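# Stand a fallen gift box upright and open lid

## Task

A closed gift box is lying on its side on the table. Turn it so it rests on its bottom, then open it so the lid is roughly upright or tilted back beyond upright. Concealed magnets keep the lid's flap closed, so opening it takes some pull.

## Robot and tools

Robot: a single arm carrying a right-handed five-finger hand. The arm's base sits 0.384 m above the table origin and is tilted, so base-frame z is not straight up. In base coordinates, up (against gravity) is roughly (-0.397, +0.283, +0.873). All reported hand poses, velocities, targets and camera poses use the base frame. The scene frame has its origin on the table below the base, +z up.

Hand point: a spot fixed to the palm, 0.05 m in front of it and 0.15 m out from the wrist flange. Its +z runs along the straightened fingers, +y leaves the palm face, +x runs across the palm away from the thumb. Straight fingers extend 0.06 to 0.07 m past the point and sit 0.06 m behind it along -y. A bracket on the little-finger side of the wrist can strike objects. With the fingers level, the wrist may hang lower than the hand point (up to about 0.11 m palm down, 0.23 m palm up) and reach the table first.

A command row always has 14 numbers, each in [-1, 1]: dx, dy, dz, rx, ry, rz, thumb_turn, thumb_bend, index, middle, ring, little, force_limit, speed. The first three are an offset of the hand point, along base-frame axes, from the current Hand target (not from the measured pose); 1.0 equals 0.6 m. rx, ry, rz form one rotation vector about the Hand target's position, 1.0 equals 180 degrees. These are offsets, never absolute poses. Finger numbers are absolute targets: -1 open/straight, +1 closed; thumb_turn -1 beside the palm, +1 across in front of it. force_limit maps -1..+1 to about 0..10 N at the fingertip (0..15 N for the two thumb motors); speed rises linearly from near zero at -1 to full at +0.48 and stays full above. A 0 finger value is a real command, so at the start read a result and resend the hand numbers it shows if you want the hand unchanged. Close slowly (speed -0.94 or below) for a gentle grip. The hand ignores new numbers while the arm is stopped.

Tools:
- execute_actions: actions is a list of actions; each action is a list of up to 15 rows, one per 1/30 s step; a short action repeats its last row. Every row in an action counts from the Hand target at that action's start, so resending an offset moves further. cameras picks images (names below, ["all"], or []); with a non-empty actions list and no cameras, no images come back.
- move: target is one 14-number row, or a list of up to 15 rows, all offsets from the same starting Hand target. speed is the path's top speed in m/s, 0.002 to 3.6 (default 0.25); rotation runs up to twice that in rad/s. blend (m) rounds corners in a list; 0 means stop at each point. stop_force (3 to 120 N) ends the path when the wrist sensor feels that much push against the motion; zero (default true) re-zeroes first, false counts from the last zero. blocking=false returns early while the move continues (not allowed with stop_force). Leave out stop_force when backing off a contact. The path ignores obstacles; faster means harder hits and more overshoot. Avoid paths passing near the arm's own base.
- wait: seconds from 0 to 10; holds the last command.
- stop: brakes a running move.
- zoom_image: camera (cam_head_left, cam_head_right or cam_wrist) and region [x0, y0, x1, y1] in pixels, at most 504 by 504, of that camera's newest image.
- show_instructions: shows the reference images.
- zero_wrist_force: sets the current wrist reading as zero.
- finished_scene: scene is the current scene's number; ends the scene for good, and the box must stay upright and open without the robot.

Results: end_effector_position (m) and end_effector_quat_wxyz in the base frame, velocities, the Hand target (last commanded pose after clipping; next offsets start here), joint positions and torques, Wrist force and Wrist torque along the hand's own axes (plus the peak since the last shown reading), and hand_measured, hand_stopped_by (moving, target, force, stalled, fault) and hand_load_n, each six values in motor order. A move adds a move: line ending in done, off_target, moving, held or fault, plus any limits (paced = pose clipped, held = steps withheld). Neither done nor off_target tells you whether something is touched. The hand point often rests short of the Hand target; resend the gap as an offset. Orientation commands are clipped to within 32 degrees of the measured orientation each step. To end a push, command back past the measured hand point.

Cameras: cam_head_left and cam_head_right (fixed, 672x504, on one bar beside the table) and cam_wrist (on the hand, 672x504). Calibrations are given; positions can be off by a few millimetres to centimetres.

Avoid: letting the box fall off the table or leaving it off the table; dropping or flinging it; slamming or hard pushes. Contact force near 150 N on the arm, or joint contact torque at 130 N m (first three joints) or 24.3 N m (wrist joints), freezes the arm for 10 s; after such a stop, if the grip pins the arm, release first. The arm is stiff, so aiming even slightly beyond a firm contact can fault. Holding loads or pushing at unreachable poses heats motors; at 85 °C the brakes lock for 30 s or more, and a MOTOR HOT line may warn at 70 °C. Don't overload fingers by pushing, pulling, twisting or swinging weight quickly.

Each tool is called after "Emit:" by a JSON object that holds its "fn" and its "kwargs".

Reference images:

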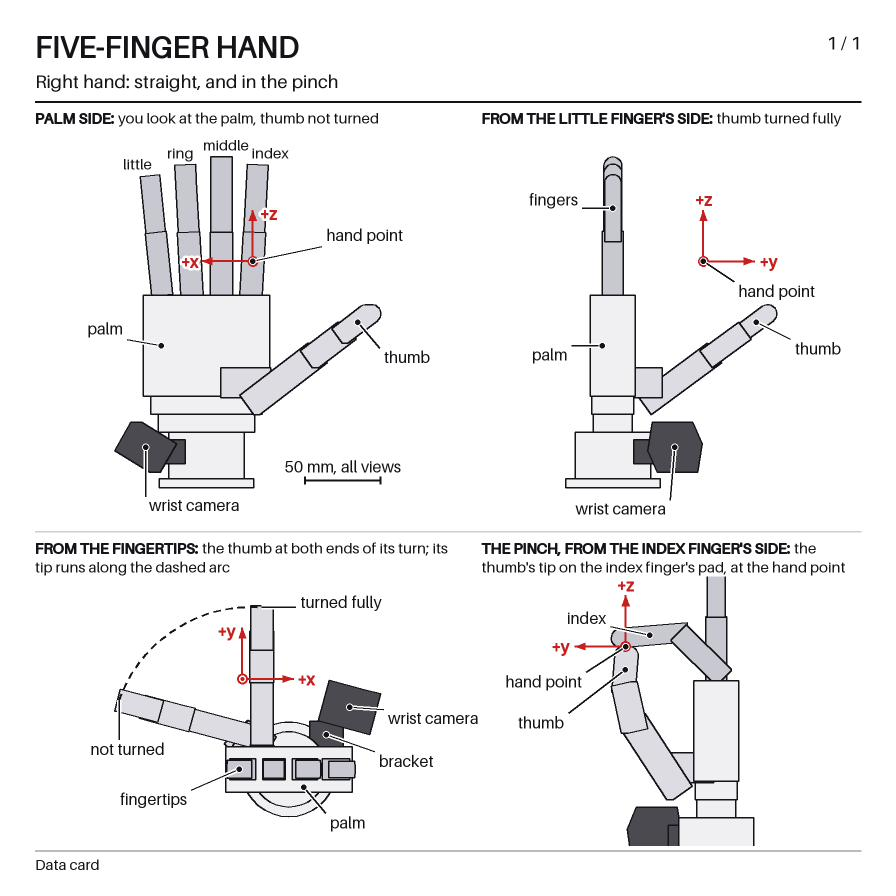

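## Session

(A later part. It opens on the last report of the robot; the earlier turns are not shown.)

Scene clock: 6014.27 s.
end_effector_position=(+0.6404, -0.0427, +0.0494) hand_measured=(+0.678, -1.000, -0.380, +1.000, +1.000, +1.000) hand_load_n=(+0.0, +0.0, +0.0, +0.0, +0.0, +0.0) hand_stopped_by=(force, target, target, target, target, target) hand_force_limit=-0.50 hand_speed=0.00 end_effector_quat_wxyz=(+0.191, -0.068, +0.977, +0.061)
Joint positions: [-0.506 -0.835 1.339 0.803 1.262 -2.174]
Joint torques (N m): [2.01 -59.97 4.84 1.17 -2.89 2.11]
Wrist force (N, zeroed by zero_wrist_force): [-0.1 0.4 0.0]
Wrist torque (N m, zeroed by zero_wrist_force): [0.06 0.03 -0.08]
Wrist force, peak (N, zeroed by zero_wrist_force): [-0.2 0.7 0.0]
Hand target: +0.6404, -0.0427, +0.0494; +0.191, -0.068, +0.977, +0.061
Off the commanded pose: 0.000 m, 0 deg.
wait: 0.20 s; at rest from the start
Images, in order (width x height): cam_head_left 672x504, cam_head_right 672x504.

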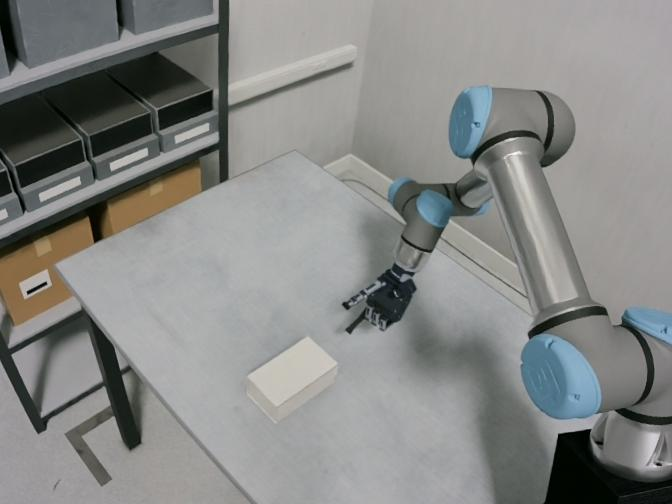

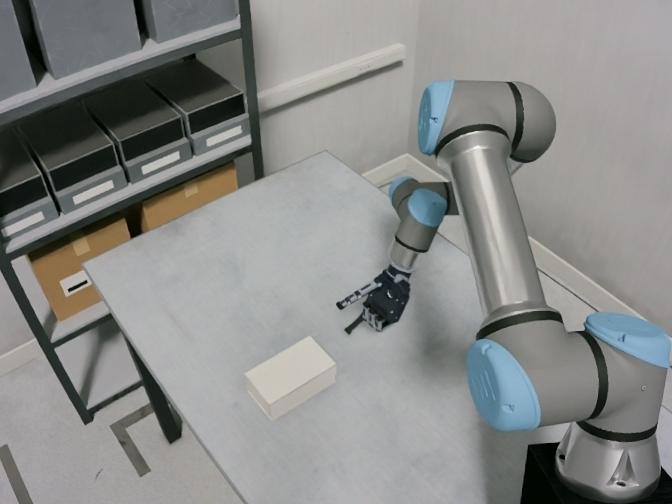

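Emit:
{"fn": "move", "kwargs": {"target": [-0.0436,0.4037,-0.0953,0.2562,-0.0935,-0.7223,-1.0,-1.0,-0.38,0.2,1,1,-0.5,0.0], "speed": 0.25, "cameras": ["all"]}}

Scene clock: 6120.33 s.
end_effector_position=(+0.6142, +0.1995, -0.0078) hand_measured=(-1.000, -1.000, -0.380, +0.200, +1.000, +1.000) hand_load_n=(+0.0, +0.0, +0.0, +0.0, +0.0, +0.0) hand_stopped_by=(target, target, target, target, target, target) hand_force_limit=-0.50 hand_speed=0.00 end_effector_quat_wxyz=(+0.252, +0.885, +0.361, +0.151) end_effector_velocity=(+0.000, +0.001, +0.000) end_effector_angular_velocity=(+0.001, +0.000, -0.003)
Joint positions: [0.386 -0.623 1.187 0.672 2.074 1.095]
Joint velocities: [0.001 0.002 -0.003 0.003 0 0.005]
Joint torques (N m): [28.92 -35.43 -24.17 4.07 2.3 2.25]
Wrist force (N, zeroed by zero_wrist_force): [0.5 0.3 0.2]
Wrist torque (N m, zeroed by zero_wrist_force): [0.07 -0.09 -0.08]
Wrist force, peak (N, zeroed by zero_wrist_force): [1.0 0.6 0.4]
Hand target: +0.6142, +0.1995, -0.0078; +0.252, +0.885, +0.361, +0.150
Off the commanded pose: 0.000 m, 0 deg.
move: done
camera_calibration:
cam_wrist: T_world_to_cam=[[0.724673, -0.440091, 0.530254, -0.346176], [-0.687425, -0.51519, 0.511885, 0.519372], [0.0479056, -0.735459, -0.675874, 0.228364], [0, 0, 0, 1]] pos_world=[0.596954, 0.283179, 0.0720478]

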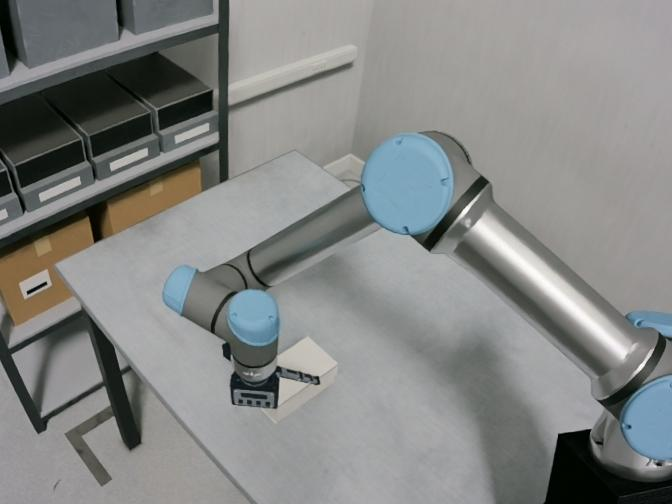

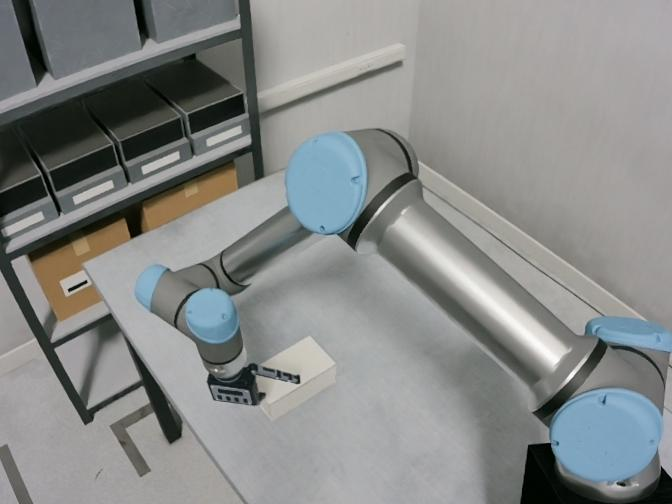

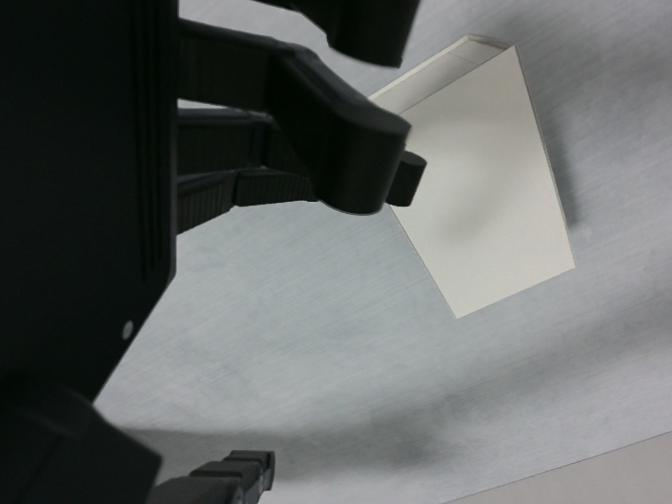

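Emit:
{"fn": "zoom_image", "kwargs": {"camera": "cam_head_left", "region": [220, 340, 340, 430]}}

Emit:
{"fn": "zoom_image", "kwargs": {"camera": "cam_head_right", "region": [200, 350, 320, 430]}}

Scaled by 4.200 from the camera's 672x504 image, which has a finer 960x720 frame.

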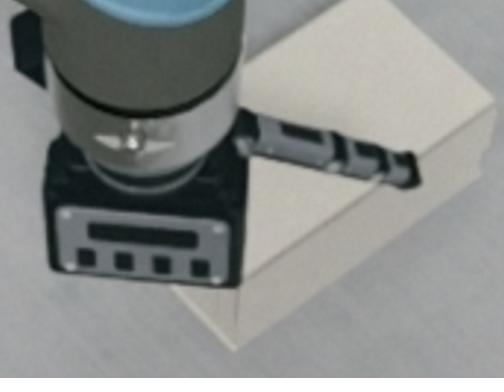

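Scaled by 4.200 from the camera's 672x504 image, which has a finer 960x720 frame.

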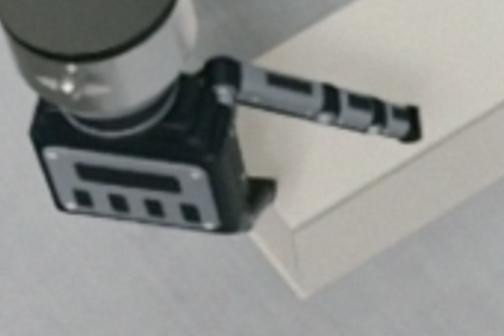

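Emit:
{"fn": "move", "kwargs": {"target": [0.0827,-0.0591,-0.1819,0,0,0,-1.0,-1.0,-0.38,1,1,1,-0.5,0.0], "speed": 0.2, "cameras": ["all"]}}

Emit:
{"fn": "zoom_image", "kwargs": {"camera": "cam_head_right", "region": [180, 340, 310, 440]}}

Emit:
{"fn": "zoom_image", "kwargs": {"camera": "cam_head_left", "region": [200, 340, 330, 440]}}

Scene clock: 6180.77 s.
end_effector_position=(+0.6638, +0.1641, -0.1168) hand_measured=(-1.000, -1.000, -0.380, +1.000, +1.000, +1.000) hand_load_n=(+0.0, +0.0, +0.0, +0.0, +0.0, +0.0) hand_stopped_by=(target, target, target, target, target, target) hand_force_limit=-0.50 hand_speed=0.00 end_effector_quat_wxyz=(+0.252, +0.885, +0.361, +0.151) end_effector_velocity=(+0.002, -0.001, -0.001) end_effector_angular_velocity=(+0.002, -0.003, -0.003)
Joint positions: [0.302 -0.419 1.076 0.537 2.045 1.006]
Joint velocities: [-0.002 0.003 -0.005 0 0 0.001]
Joint torques (N m): [16.41 -34.93 -21.87 0.42 -2.29 -2.48]
Wrist force (N, zeroed by zero_wrist_force): [0.5 0.7 0.1]
Wrist torque (N m, zeroed by zero_wrist_force): [0.14 -0.07 0.02]
Wrist force, peak (N, zeroed by zero_wrist_force): [0.5 1.1 1.2]
Hand target: +0.6639, +0.1641, -0.1170; +0.252, +0.885, +0.361, +0.150
Off the commanded pose: 0.000 m, 0 deg.
move: done
camera_calibration:
cam_wrist: T_world_to_cam=[[0.724604, -0.440311, 0.530166, -0.339733], [-0.687519, -0.514988, 0.511962, 0.590971], [0.0476065, -0.735469, -0.675884, 0.126484], [0, 0, 0, 1]] pos_world=[0.646454, 0.24778, -0.0369517]

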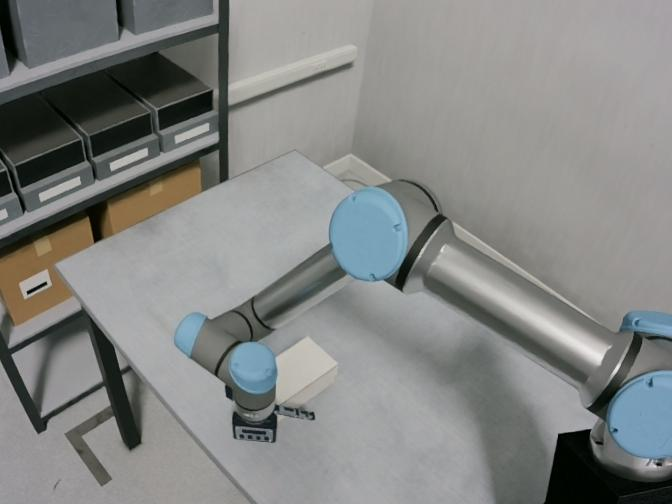

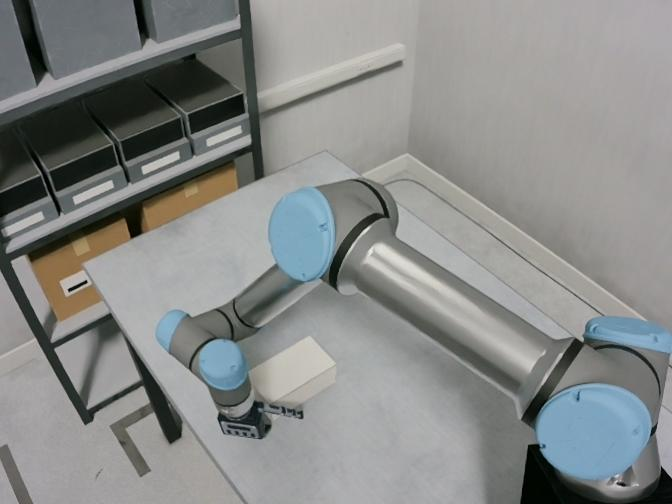

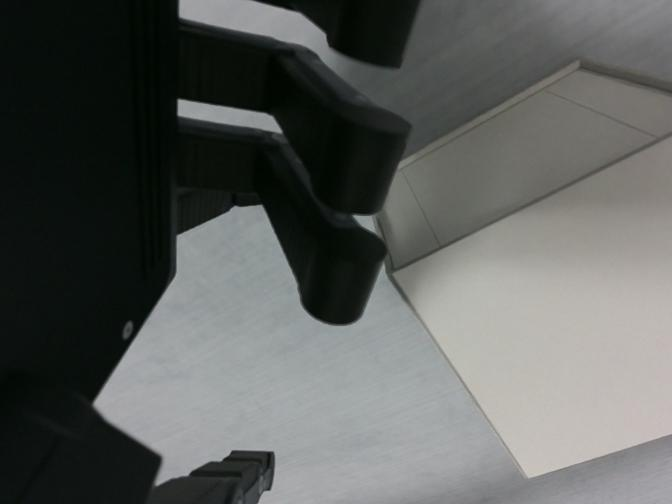

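Scaled by 3.877 from the camera's 672x504 image, which has a finer 960x720 frame.

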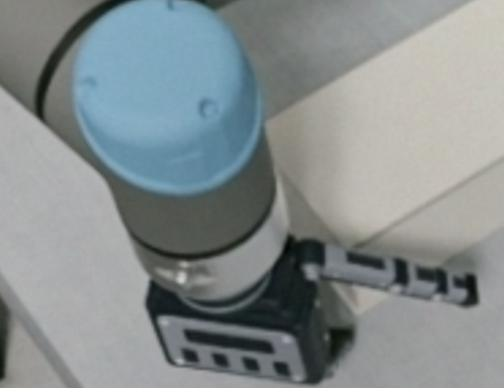

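Scaled by 3.877 from the camera's 672x504 image, which has a finer 960x720 frame.

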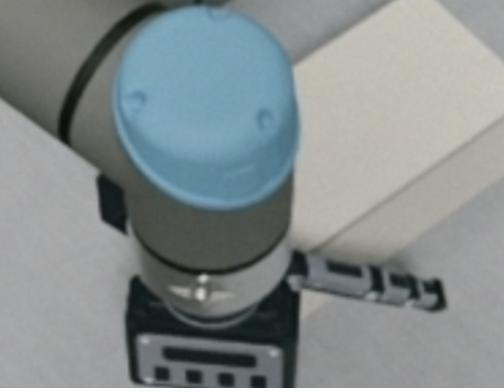

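Emit:
{"fn": "zoom_image", "kwargs": {"camera": "cam_wrist", "region": [360, 40, 672, 290]}}

Scaled by 1.615 from the camera's 672x504 image, which has a finer 960x720 frame.

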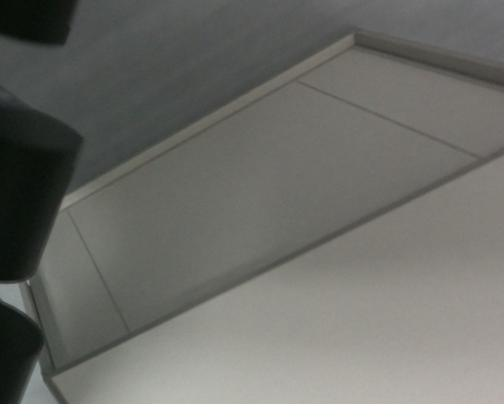

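Emit:
{"fn": "move", "kwargs": {"target": [0.01191,-0.00851,-0.02619,0,0,0,-1.0,-1.0,-0.38,1,1,1,-0.5,0.0], "speed": 0.01, "stop_force": 3}}

Scene clock: 6232.97 s.
end_effector_position=(+0.6691, +0.1604, -0.1284) hand_measured=(-1.000, -1.000, -0.380, +1.000, +1.000, +1.000) hand_load_n=(+0.0, +0.0, -1.5, +0.0, +0.0, +0.0) hand_stopped_by=(target, target, target, target, target, target) hand_force_limit=-0.50 hand_speed=0.00 end_effector_quat_wxyz=(+0.252, +0.885, +0.361, +0.150)
Joint positions: [0.294 -0.395 1.058 0.527 2.041 0.997]
Joint torques (N m): [27.04 -58.52 4.16 3.74 2.5 2.04]
Wrist force (N, zeroed by zero_wrist_force): [0.4 -0.7 -3.5]
Wrist torque (N m, zeroed by zero_wrist_force): [0.24 -0.14 0.02]
Wrist force, peak (N, zeroed by zero_wrist_force): [0.1 -2.9 -8.0]
Hand target: +0.6691, +0.1604, -0.1284; +0.252, +0.885, +0.361, +0.150 (not the last commanded pose)
Off the commanded pose: 0.005 m, 0 deg.
move: contact

Emit:
{"fn": "move", "kwargs": {"target": [[-0.00331,0.00236,0.00727,0,0,0,-1.0,-1.0,-0.38,1,1,1,-0.5,0.0],[0.03265,-0.02714,0.03321,0,0,0,-1.0,-1.0,-0.38,1,1,1,-0.5,0.0]], "speed": 0.05, "cameras": ["cam_wrist", "cam_head_right"]}}

Emit:
{"fn": "zoom_image", "kwargs": {"camera": "cam_wrist", "region": [290, 100, 542, 289]}}

Scene clock: 6254.33 s.
end_effector_position=(+0.6885, +0.1442, -0.1086) hand_measured=(-1.000, -1.000, -0.380, +1.000, +1.000, +1.000) hand_load_n=(+0.0, -0.5, +0.5, +0.0, +0.0, +0.0) hand_stopped_by=(target, target, target, target, target, target) hand_force_limit=-0.50 hand_speed=0.00 end_effector_quat_wxyz=(+0.252, +0.885, +0.361, +0.151) end_effector_velocity=(+0.002, -0.001, +0.002) end_effector_angular_velocity=(+0.000, -0.002, +0.000)
Joint positions: [0.26 -0.41 1.023 0.561 2.029 0.962]
Joint velocities: [-0.002 0 -0.006 0.003 -0.001 -0.002]
Joint torques (N m): [16.87 -53.83 -23.17 4.06 -2.19 -2.59]
Wrist force (N, zeroed by zero_wrist_force): [0.9 0.4 0.3]
Wrist torque (N m, zeroed by zero_wrist_force): [0.14 -0.15 0.05]
Wrist force, peak (N, zeroed by zero_wrist_force): [0.2 -0.7 -3.6]
Hand target: +0.6887, +0.1441, -0.1085; +0.252, +0.885, +0.361, +0.150
Off the commanded pose: 0.000 m, 0 deg.
move: done
camera_calibration:
cam_wrist: T_world_to_cam=[[0.724551, -0.440295, 0.530251, -0.370758], [-0.687569, -0.515007, 0.511876, 0.59349], [0.0477063, -0.735465, -0.675882, 0.116214], [0, 0, 0, 1]] pos_world=[0.671154, 0.22788, -0.0286522]
Images, in order (width x height): cam_head_right 672x504, cam_wrist 672x504.

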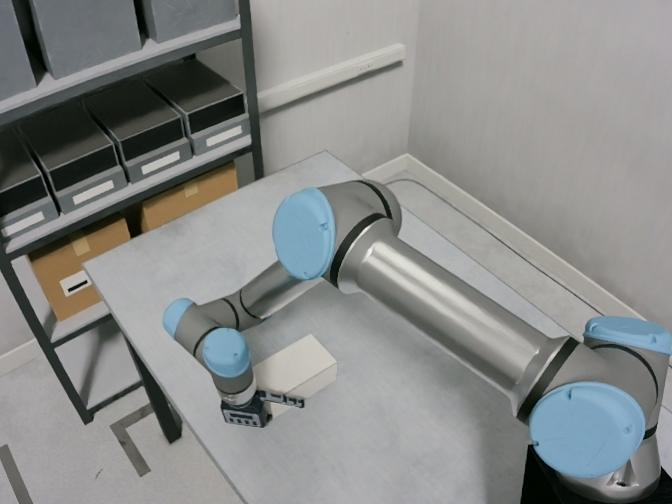

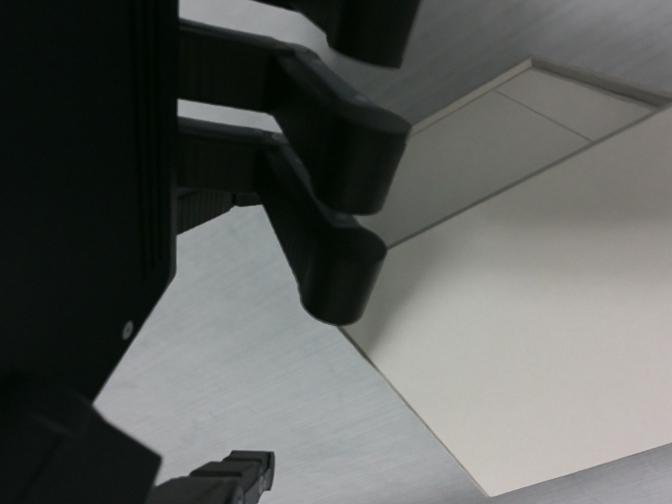

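Scaled by 2.000 from the camera's 672x504 image, which has a finer 960x720 frame.

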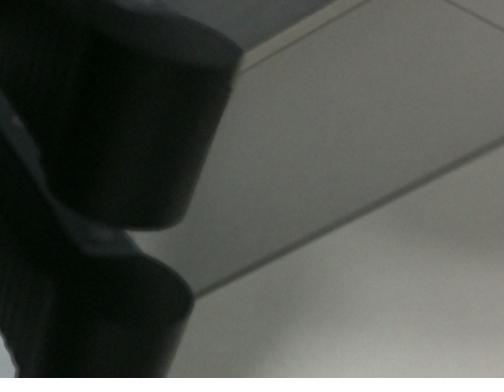

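Emit:
{"fn": "move", "kwargs": {"target": [-0.00022,-0.00319,0.00094,0,0,0,-1.0,-1.0,-0.38,1,1,1,-0.5,0.0], "speed": 0.02, "cameras": ["cam_wrist"]}}

Emit:
{"fn": "zoom_image", "kwargs": {"camera": "cam_wrist", "region": [490, 20, 590, 100]}}

Emit:
{"fn": "move", "kwargs": {"target": [-0.00022,-0.00319,0.00094,0,0,0,-1.0,-1.0,-0.38,1,1,1,-0.5,0.0], "speed": 0.02, "cameras": ["cam_wrist"]}}

Emit:
{"fn": "zoom_image", "kwargs": {"camera": "cam_wrist", "region": [490, 20, 590, 100]}}

Emit:
{"fn": "move", "kwargs": {"target": [-0.00022,-0.00319,0.00094,0,0,0,-1.0,-1.0,-0.38,1,1,1,-0.5,0.0], "speed": 0.02, "cameras": ["cam_wrist"]}}

Emit:
{"fn": "zoom_image", "kwargs": {"camera": "cam_wrist", "region": [490, 20, 590, 100]}}

Scene clock: 6273.00 s.
end_effector_position=(+0.6885, +0.1423, -0.1080) hand_measured=(-1.000, -1.000, -0.380, +1.000, +1.000, +1.000) hand_load_n=(+0.0, +0.0, +0.5, +0.0, +0.0, +0.0) hand_stopped_by=(target, target, target, target, target, target) hand_force_limit=-0.50 hand_speed=0.00 end_effector_quat_wxyz=(+0.252, +0.885, +0.361, +0.150)
Joint positions: [0.257 -0.413 1.028 0.558 2.027 0.959]
Joint torques (N m): [17.61 -60.79 2.73 0.54 -2.23 -2.65]
Wrist force (N, zeroed by zero_wrist_force): [0.8 0.9 0.2]
Wrist torque (N m, zeroed by zero_wrist_force): [0.21 -0.12 0.05]
Wrist force, peak (N, zeroed by zero_wrist_force): [0.8 0.9 0.2]
Hand target: +0.6885, +0.1422, -0.1079; +0.252, +0.885, +0.361, +0.150
Off the commanded pose: 0.000 m, 0 deg.
move: done
camera_calibration:
cam_wrist: T_world_to_cam=[[0.724574, -0.440333, 0.530188, -0.371994], [-0.687551, -0.514969, 0.511939, 0.592255], [0.0476065, -0.735468, -0.675885, 0.115285], [0, 0, 0, 1]] pos_world=[0.671254, 0.22598, -0.0280518]
Images, in order (width x height): cam_wrist 672x504.

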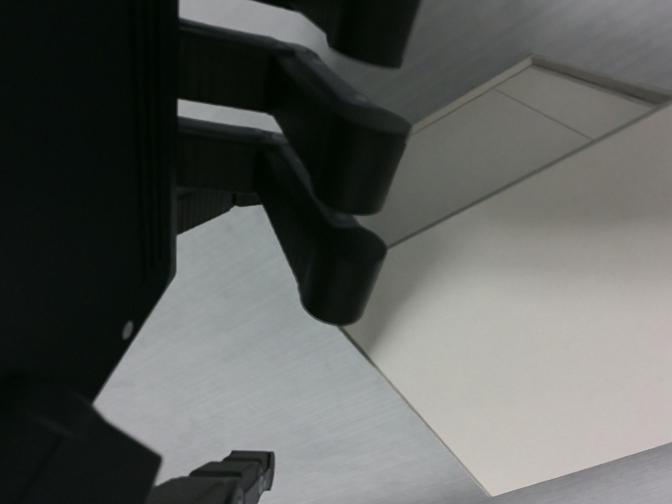

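Scaled by 5.040 from the camera's 672x504 image, which has a finer 960x720 frame.

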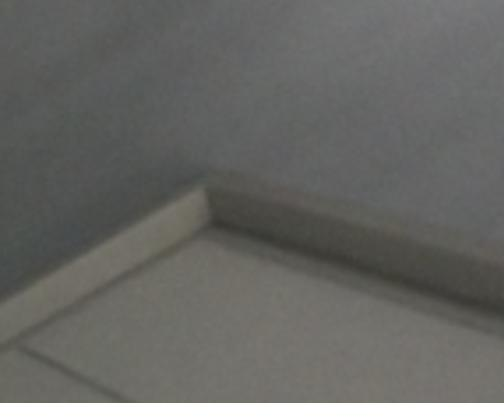

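Scene clock: 6273.70 s.
end_effector_position=(+0.6884, +0.1404, -0.1074) hand_measured=(-1.000, -1.000, -0.380, +1.000, +1.000, +1.000) hand_load_n=(+0.0, +0.0, +0.5, +0.0, +0.5, +0.0) hand_stopped_by=(target, target, target, target, target, target) hand_force_limit=-0.50 hand_speed=0.00 end_effector_quat_wxyz=(+0.252, +0.885, +0.361, +0.150)
Joint positions: [0.254 -0.416 1.033 0.554 2.026 0.956]
Joint torques (N m): [15.42 -58.49 3.17 0.34 -2.17 -2.76]
Wrist force (N, zeroed by zero_wrist_force): [0.8 0.4 0.0]
Wrist torque (N m, zeroed by zero_wrist_force): [0.16 -0.11 0.05]
Wrist force, peak (N, zeroed by zero_wrist_force): [1.1 0.5 0.3]
Hand target: +0.6884, +0.1403, -0.1074; +0.252, +0.885, +0.361, +0.150
Off the commanded pose: 0.000 m, 0 deg.
move: done
camera_calibration:
cam_wrist: T_world_to_cam=[[0.724574, -0.440333, 0.530188, -0.373023], [-0.687551, -0.514969, 0.511939, 0.590952], [0.0476065, -0.735468, -0.675885, 0.114231], [0, 0, 0, 1]] pos_world=[0.671154, 0.22408, -0.0275518]
Images, in order (width x height): cam_wrist 672x504.

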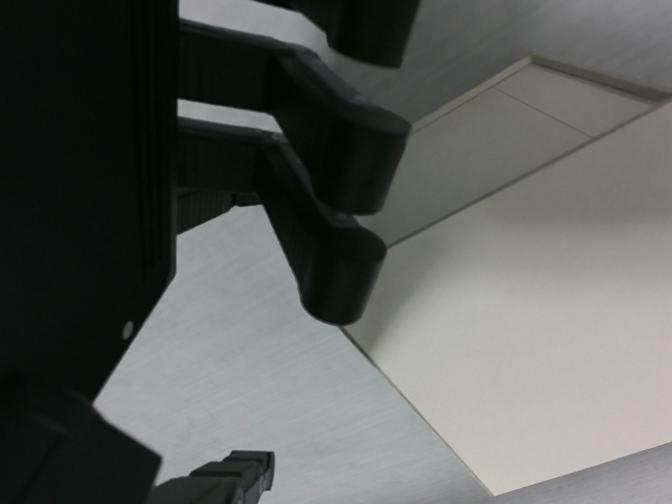

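Scaled by 5.040 from the camera's 672x504 image, which has a finer 960x720 frame.

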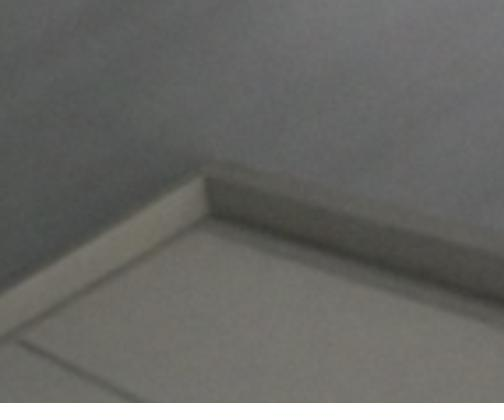

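Scene clock: 6274.40 s.
end_effector_position=(+0.6883, +0.1385, -0.1068) hand_measured=(-1.000, -1.000, -0.380, +1.000, +1.000, +1.000) hand_load_n=(+0.0, +0.0, +0.0, +0.0, +0.0, +0.0) hand_stopped_by=(target, target, target, target, target, target) hand_force_limit=-0.50 hand_speed=0.00 end_effector_quat_wxyz=(+0.252, +0.885, +0.361, +0.150)
Joint positions: [0.251 -0.42 1.039 0.551 2.025 0.953]
Joint torques (N m): [16.81 -59.35 2.78 0.67 -2.09 -2.67]
Wrist force (N, zeroed by zero_wrist_force): [0.8 0.6 0.1]
Wrist torque (N m, zeroed by zero_wrist_force): [0.19 -0.08 0.04]
Wrist force, peak (N, zeroed by zero_wrist_force): [1.2 0.4 -0.2]
Hand target: +0.6883, +0.1383, -0.1068; +0.252, +0.885, +0.361, +0.150
Off the commanded pose: 0.000 m, 0 deg.
move: done
camera_calibration:
cam_wrist: T_world_to_cam=[[0.724574, -0.440333, 0.530188, -0.374033], [-0.687551, -0.514969, 0.511939, 0.589528], [0.0476065, -0.735468, -0.675885, 0.113248], [0, 0, 0, 1]] pos_world=[0.670954, 0.22218, -0.0269518]
Images, in order (width x height): cam_wrist 672x504.

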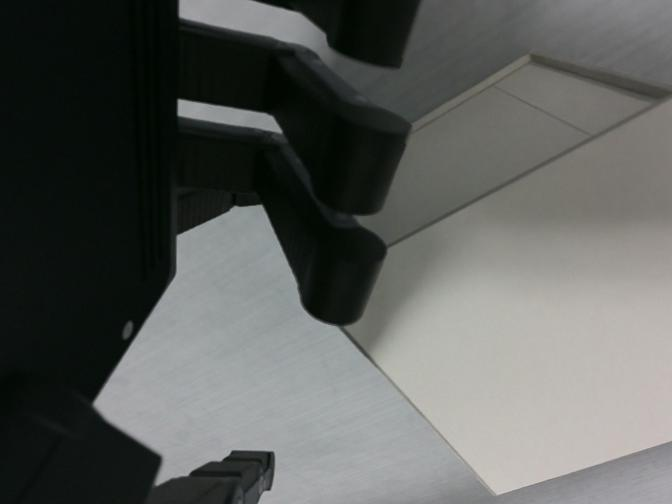

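Scaled by 5.040 from the camera's 672x504 image, which has a finer 960x720 frame.

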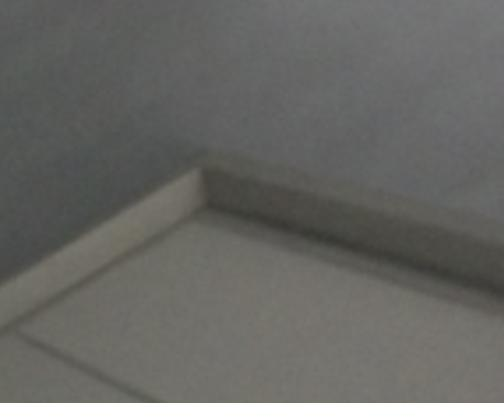

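Emit:
{"fn": "move", "kwargs": {"target": [0.00022,0.00319,-0.00094,0,0,0,-1.0,-1.0,-0.38,1,1,1,-0.5,0.0], "speed": 0.02, "cameras": ["cam_wrist"]}}

Emit:
{"fn": "zoom_image", "kwargs": {"camera": "cam_wrist", "region": [490, 20, 590, 100]}}

Emit:
{"fn": "zoom_image", "kwargs": {"camera": "cam_wrist", "region": [290, 200, 450, 360]}}

Scene clock: 6318.53 s.
end_effector_position=(+0.6884, +0.1401, -0.1073) hand_measured=(-1.000, -1.000, -0.380, +1.000, +1.000, +1.000) hand_load_n=(+0.0, +0.0, +0.0, +0.0, +0.0, +0.0) hand_stopped_by=(target, target, target, target, target, target) hand_force_limit=-0.50 hand_speed=0.00 end_effector_quat_wxyz=(+0.252, +0.885, +0.361, +0.150)
Joint positions: [0.253 -0.417 1.034 0.554 2.026 0.955]
Joint torques (N m): [29.01 -35.86 -23.29 3.95 2.44 2.15]
Wrist force (N, zeroed by zero_wrist_force): [0.7 0.7 -0.1]
Wrist torque (N m, zeroed by zero_wrist_force): [0.15 -0.09 -0.04]
Wrist force, peak (N, zeroed by zero_wrist_force): [1.1 0.8 -0.1]
Hand target: +0.6884, +0.1403, -0.1074; +0.252, +0.885, +0.361, +0.150
Off the commanded pose: 0.000 m, 0 deg.
move: done
camera_calibration:
cam_wrist: T_world_to_cam=[[0.724574, -0.440333, 0.530188, -0.373136], [-0.687551, -0.514969, 0.511939, 0.590677], [0.0476065, -0.735468, -0.675885, 0.114082], [0, 0, 0, 1]] pos_world=[0.671054, 0.22378, -0.0274518]
Images, in order (width x height): cam_wrist 672x504.

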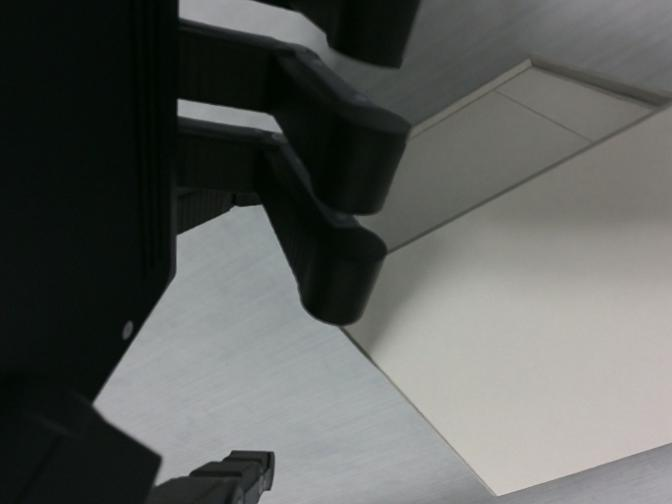

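Scaled by 5.040 from the camera's 672x504 image, which has a finer 960x720 frame.

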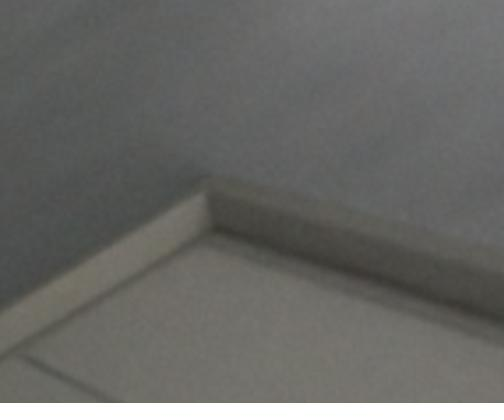

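Scaled by 3.150 from the camera's 672x504 image, which has a finer 960x720 frame.

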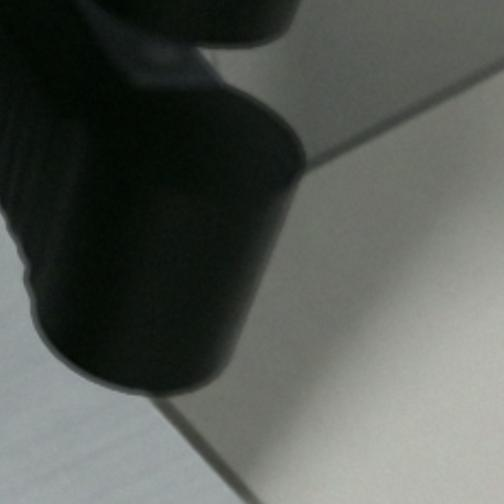

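Emit:
{"fn": "move", "kwargs": {"target": [-0.0298,0.0213,0.0655,0,0,0,-1.0,-1.0,-0.38,-1,-1,-1,-0.5,0.3], "speed": 0.1, "cameras": ["cam_wrist"]}}

Emit:
{"fn": "zoom_image", "kwargs": {"camera": "cam_wrist", "region": [240, 60, 492, 249]}}

Scene clock: 6337.20 s.
end_effector_position=(+0.6706, +0.1530, -0.0683) hand_measured=(-1.000, -1.000, -0.380, -1.000, -1.000, -1.000) hand_load_n=(+0.0, +0.0, +0.0, +0.0, +0.0, +0.0) hand_stopped_by=(target, target, target, target, target, target) hand_force_limit=-0.50 hand_speed=0.30 end_effector_quat_wxyz=(+0.252, +0.885, +0.361, +0.150)
Joint positions: [0.281 -0.496 1.089 0.591 2.037 0.984]
Joint torques (N m): [27.95 -59.38 4.13 4.08 2.37 2.16]
Wrist force (N, zeroed by zero_wrist_force): [0.3 1.0 0.3]
Wrist torque (N m, zeroed by zero_wrist_force): [0.15 -0.06 -0.05]
Wrist force, peak (N, zeroed by zero_wrist_force): [0.6 0.8 1.0]
Hand target: +0.6705, +0.1530, -0.0681; +0.252, +0.885, +0.361, +0.150
Off the commanded pose: 0.000 m, 0 deg.
move: done
camera_calibration:
cam_wrist: T_world_to_cam=[[0.724574, -0.440333, 0.530188, -0.375361], [-0.687551, -0.514969, 0.511939, 0.565134], [0.0476065, -0.735468, -0.675885, 0.15084], [0, 0, 0, 1]] pos_world=[0.653354, 0.23668, 0.0116482]
Images, in order (width x height): cam_wrist 672x504.

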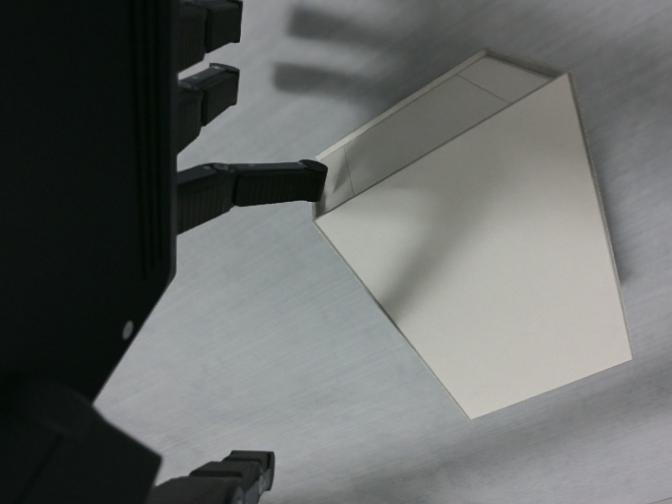

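Scaled by 2.000 from the camera's 672x504 image, which has a finer 960x720 frame.

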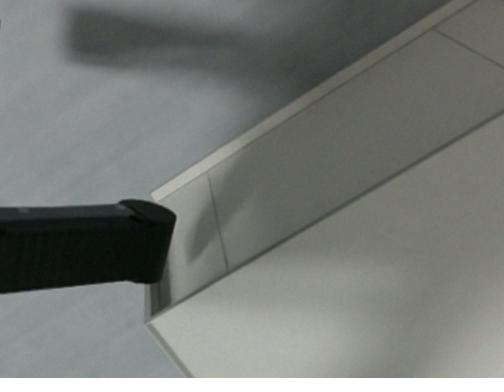

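Emit:
{"fn": "move", "kwargs": {"target": [-0.02289,-0.00472,-0.00887,0,0,0,-1.0,-1.0,-0.38,-1,-1,-1,-0.5,0.3], "speed": 0.05, "cameras": ["cam_wrist"]}}

Emit:
{"fn": "zoom_image", "kwargs": {"camera": "cam_wrist", "region": [240, 80, 492, 269]}}

Scene clock: 6433.57 s.
end_effector_position=(+0.6569, +0.1502, -0.0733) hand_measured=(-1.000, -1.000, -0.380, -1.000, -1.000, -1.000) hand_load_n=(+0.0, +0.0, +0.0, +0.0, +0.0, +0.0) hand_stopped_by=(target, target, target, target, target, target) hand_force_limit=-0.50 hand_speed=0.30 end_effector_quat_wxyz=(+0.252, +0.885, +0.361, +0.150)
Joint positions: [0.283 -0.517 1.152 0.551 2.038 0.986]
Joint torques (N m): [28.48 -60.38 4.13 0.48 1.33 0.9]
Wrist force (N, zeroed by zero_wrist_force): [0.6 1.0 0.2]
Wrist torque (N m, zeroed by zero_wrist_force): [0.16 -0.08 -0.05]
Wrist force, peak (N, zeroed by zero_wrist_force): [1.0 0.9 0.1]
Hand target: +0.6568, +0.1502, -0.0734; +0.252, +0.885, +0.361, +0.150
Off the commanded pose: 0.000 m, 0 deg.
move: done
camera_calibration:
cam_wrist: T_world_to_cam=[[0.724528, -0.440424, 0.530176, -0.36384], [-0.687607, -0.514887, 0.511946, 0.556831], [0.0475068, -0.735471, -0.675888, 0.146055], [0, 0, 0, 1]] pos_world=[0.639554, 0.233881, 0.00654826]
Images, in order (width x height): cam_wrist 672x504.

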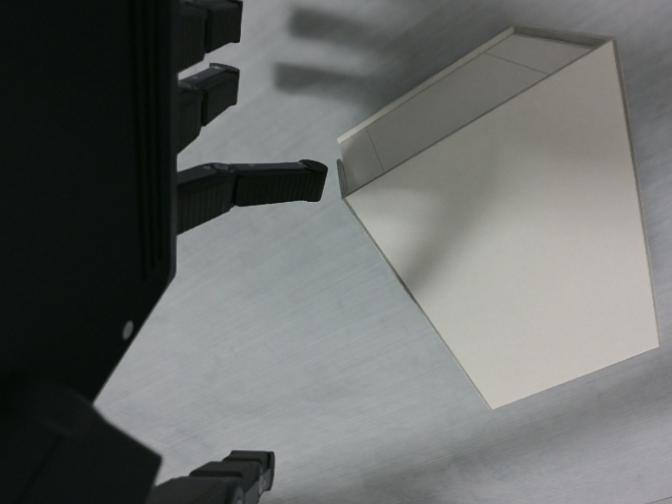

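Scaled by 2.000 from the camera's 672x504 image, which has a finer 960x720 frame.

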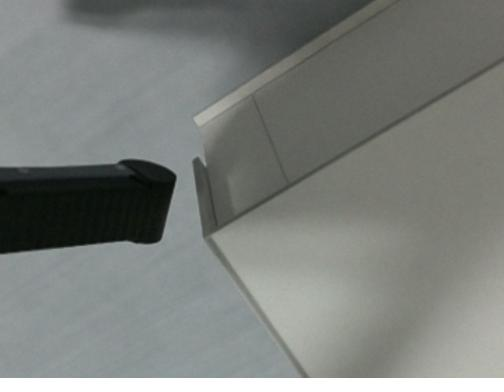

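Emit:
{"fn": "move", "kwargs": {"target": [[0,0,0,0,0,0,-1.0,-1.0,-0.38,0.0,1,1,-0.5,0.3],[0.02984,-0.02132,-0.06562,0,0,0,-1.0,-1.0,-0.38,0.0,1,1,-0.5,0.3]], "speed": 0.05, "cameras": ["cam_wrist"]}}

Emit:
{"fn": "zoom_image", "kwargs": {"camera": "cam_wrist", "region": [290, 120, 542, 309]}}

Scene clock: 6455.07 s.
end_effector_position=(+0.6746, +0.1375, -0.1126) hand_measured=(-1.000, -1.000, -0.380, +0.000, +1.000, +1.000) hand_load_n=(+0.0, +0.0, +0.0, +0.0, +0.5, +0.0) hand_stopped_by=(target, target, target, target, target, target) hand_force_limit=-0.50 hand_speed=0.30 end_effector_quat_wxyz=(+0.252, +0.885, +0.361, +0.150)
Joint positions: [0.255 -0.438 1.098 0.512 2.027 0.957]
Joint torques (N m): [16.32 -34.89 -21.54 0.54 -2.34 -2.56]
Wrist force (N, zeroed by zero_wrist_force): [0.6 0.6 0.4]
Wrist torque (N m, zeroed by zero_wrist_force): [0.12 -0.11 0.05]
Wrist force, peak (N, zeroed by zero_wrist_force): [0.8 1.1 -0.6]
Hand target: +0.6747, +0.1374, -0.1128; +0.252, +0.885, +0.361, +0.150
Off the commanded pose: 0.000 m, 0 deg.
move: done
camera_calibration:
cam_wrist: T_world_to_cam=[[0.724574, -0.440333, 0.530188, -0.361544], [-0.687551, -0.514969, 0.511939, 0.582632], [0.0476065, -0.735468, -0.675885, 0.10924], [0, 0, 0, 1]] pos_world=[0.657354, 0.22118, -0.0327518]
Images, in order (width x height): cam_wrist 672x504.

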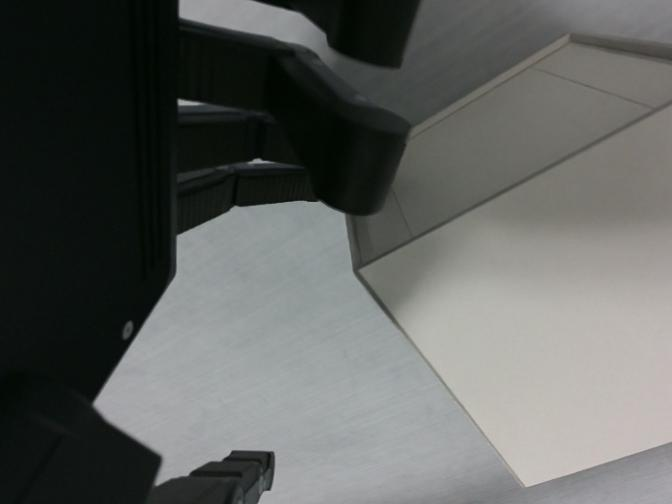

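Scaled by 2.000 from the camera's 672x504 image, which has a finer 960x720 frame.

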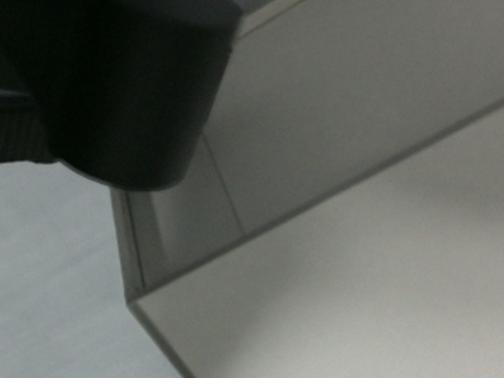

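Emit:
{"fn": "move", "kwargs": {"target": [0.00801,-0.00852,0.00641,0,0,0,-1.0,-1.0,-0.38,0.0,1,1,-0.5,0.3], "speed": 0.03, "cameras": ["cam_wrist"]}}

Emit:
{"fn": "zoom_image", "kwargs": {"camera": "cam_wrist", "region": [280, 200, 380, 280]}}

Emit:
{"fn": "move", "kwargs": {"target": [0.00100,-0.00106,0.00080,0,0,0,-1.0,-1.0,-0.38,0.0,1,1,-0.5,0.3], "speed": 0.01, "cameras": ["cam_wrist"]}}

Emit:
{"fn": "zoom_image", "kwargs": {"camera": "cam_wrist", "region": [280, 200, 380, 280]}}

Emit:
{"fn": "move", "kwargs": {"target": [0.00100,-0.00106,0.00080,0,0,0,-1.0,-1.0,-0.38,0.0,1,1,-0.5,0.3], "speed": 0.01, "cameras": ["cam_wrist"]}}

Emit:
{"fn": "zoom_image", "kwargs": {"camera": "cam_wrist", "region": [280, 200, 380, 280]}}

Scene clock: 6472.87 s.
end_effector_position=(+0.6793, +0.1325, -0.1091) hand_measured=(-1.000, -1.000, -0.380, +0.000, +1.000, +1.000) hand_load_n=(+0.0, +0.0, +0.0, +0.0, +0.0, +0.0) hand_stopped_by=(target, target, target, target, target, target) hand_force_limit=-0.50 hand_speed=0.30 end_effector_quat_wxyz=(+0.252, +0.885, +0.361, +0.150)
Joint positions: [0.245 -0.441 1.091 0.517 2.023 0.947]
Joint torques (N m): [15.55 -59.73 -21.62 4.12 -2.08 -2.75]
Wrist force (N, zeroed by zero_wrist_force): [0.7 0.1 0.3]
Wrist torque (N m, zeroed by zero_wrist_force): [0.10 -0.10 0.04]
Wrist force, peak (N, zeroed by zero_wrist_force): [0.5 1.2 0.4]
Hand target: +0.6795, +0.1323, -0.1089; +0.252, +0.885, +0.361, +0.150
Off the commanded pose: 0.000 m, 0 deg.
move: done
camera_calibration:
cam_wrist: T_world_to_cam=[[0.724574, -0.440333, 0.530188, -0.36906], [-0.687551, -0.514969, 0.511939, 0.581446], [0.0476065, -0.735468, -0.675885, 0.107772], [0, 0, 0, 1]] pos_world=[0.662054, 0.21618, -0.0291518]
Images, in order (width x height): cam_wrist 672x504.

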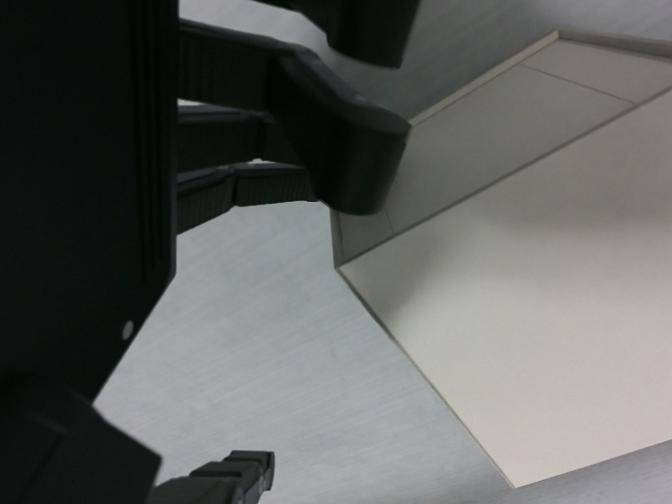

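Scaled by 5.040 from the camera's 672x504 image, which has a finer 960x720 frame.

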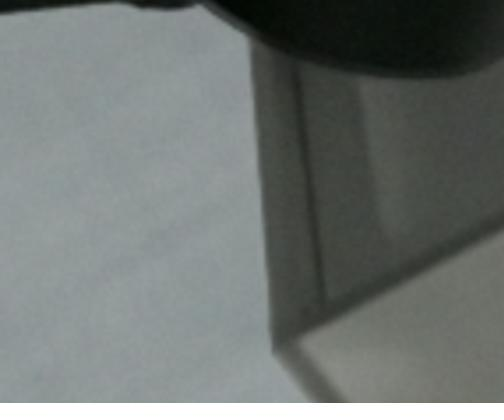

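Scene clock: 6473.57 s.
end_effector_position=(+0.6800, +0.1317, -0.1085) hand_measured=(-1.000, -1.000, -0.380, +0.000, +1.000, +1.000) hand_load_n=(+0.0, +0.0, +0.0, +0.0, +0.0, +0.0) hand_stopped_by=(target, target, target, target, target, target) hand_force_limit=-0.50 hand_speed=0.30 end_effector_quat_wxyz=(+0.252, +0.885, +0.361, +0.150)
Joint positions: [0.243 -0.441 1.09 0.518 2.022 0.945]
Joint torques (N m): [16.33 -59.32 -21.41 4.11 -2.12 -2.52]
Wrist force (N, zeroed by zero_wrist_force): [0.9 0.5 0.4]
Wrist torque (N m, zeroed by zero_wrist_force): [0.15 -0.13 0.06]
Wrist force, peak (N, zeroed by zero_wrist_force): [0.8 0.7 0.2]
Hand target: +0.6801, +0.1317, -0.1084; +0.252, +0.885, +0.361, +0.150
Off the commanded pose: 0.000 m, 0 deg.
move: done
camera_calibration:
cam_wrist: T_world_to_cam=[[0.724574, -0.440333, 0.530188, -0.370238], [-0.687551, -0.514969, 0.511939, 0.581208], [0.0476065, -0.735468, -0.675885, 0.107556], [0, 0, 0, 1]] pos_world=[0.662754, 0.21538, -0.0285518]
Images, in order (width x height): cam_wrist 672x504.

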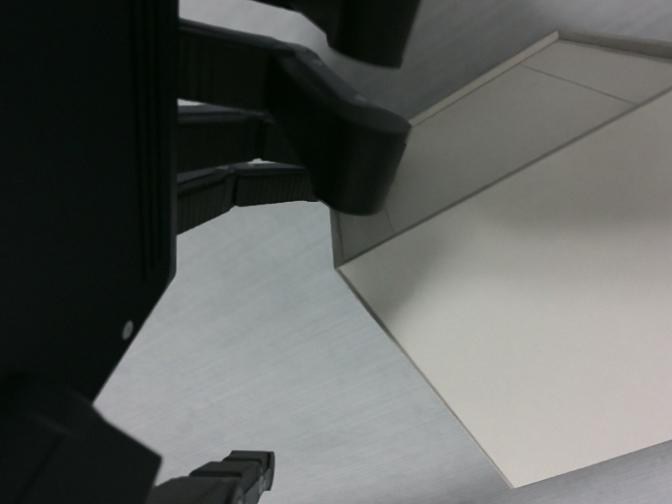

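Scaled by 5.040 from the camera's 672x504 image, which has a finer 960x720 frame.

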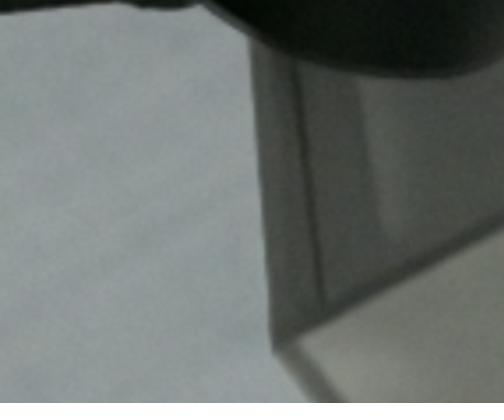

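Scene clock: 6474.27 s.
end_effector_position=(+0.6806, +0.1311, -0.1080) hand_measured=(-1.000, -1.000, -0.380, +0.000, +1.000, +1.000) hand_load_n=(+0.0, +0.0, +0.0, +0.0, +0.0, +0.0) hand_stopped_by=(target, target, target, target, target, target) hand_force_limit=-0.50 hand_speed=0.30 end_effector_quat_wxyz=(+0.252, +0.885, +0.361, +0.150)
Joint positions: [0.242 -0.441 1.089 0.518 2.022 0.944]
Joint torques (N m): [15.75 -59.59 -21.02 4.2 -2.05 -2.67]
Wrist force (N, zeroed by zero_wrist_force): [0.6 0.4 0.3]
Wrist torque (N m, zeroed by zero_wrist_force): [0.15 -0.08 0.05]
Wrist force, peak (N, zeroed by zero_wrist_force): [0.9 0.4 0.6]
Hand target: +0.6807, +0.1310, -0.1079; +0.252, +0.885, +0.361, +0.150
Off the commanded pose: 0.000 m, 0 deg.
move: done
camera_calibration:
cam_wrist: T_world_to_cam=[[0.724574, -0.440333, 0.530188, -0.371149], [-0.687551, -0.514969, 0.511939, 0.581107], [0.0476065, -0.735468, -0.675885, 0.107357], [0, 0, 0, 1]] pos_world=[0.663354, 0.21478, -0.0281518]
Images, in order (width x height): cam_wrist 672x504.

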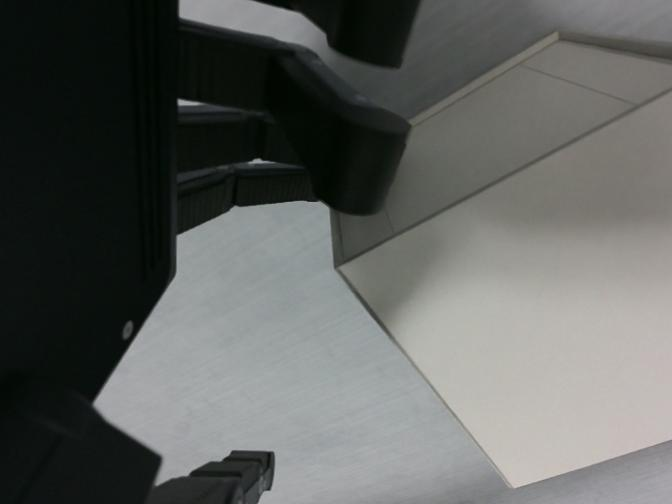

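Scaled by 5.040 from the camera's 672x504 image, which has a finer 960x720 frame.

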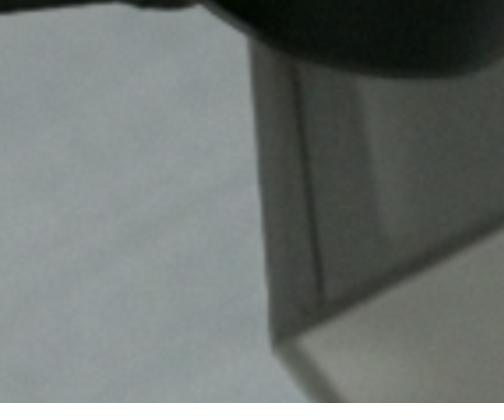

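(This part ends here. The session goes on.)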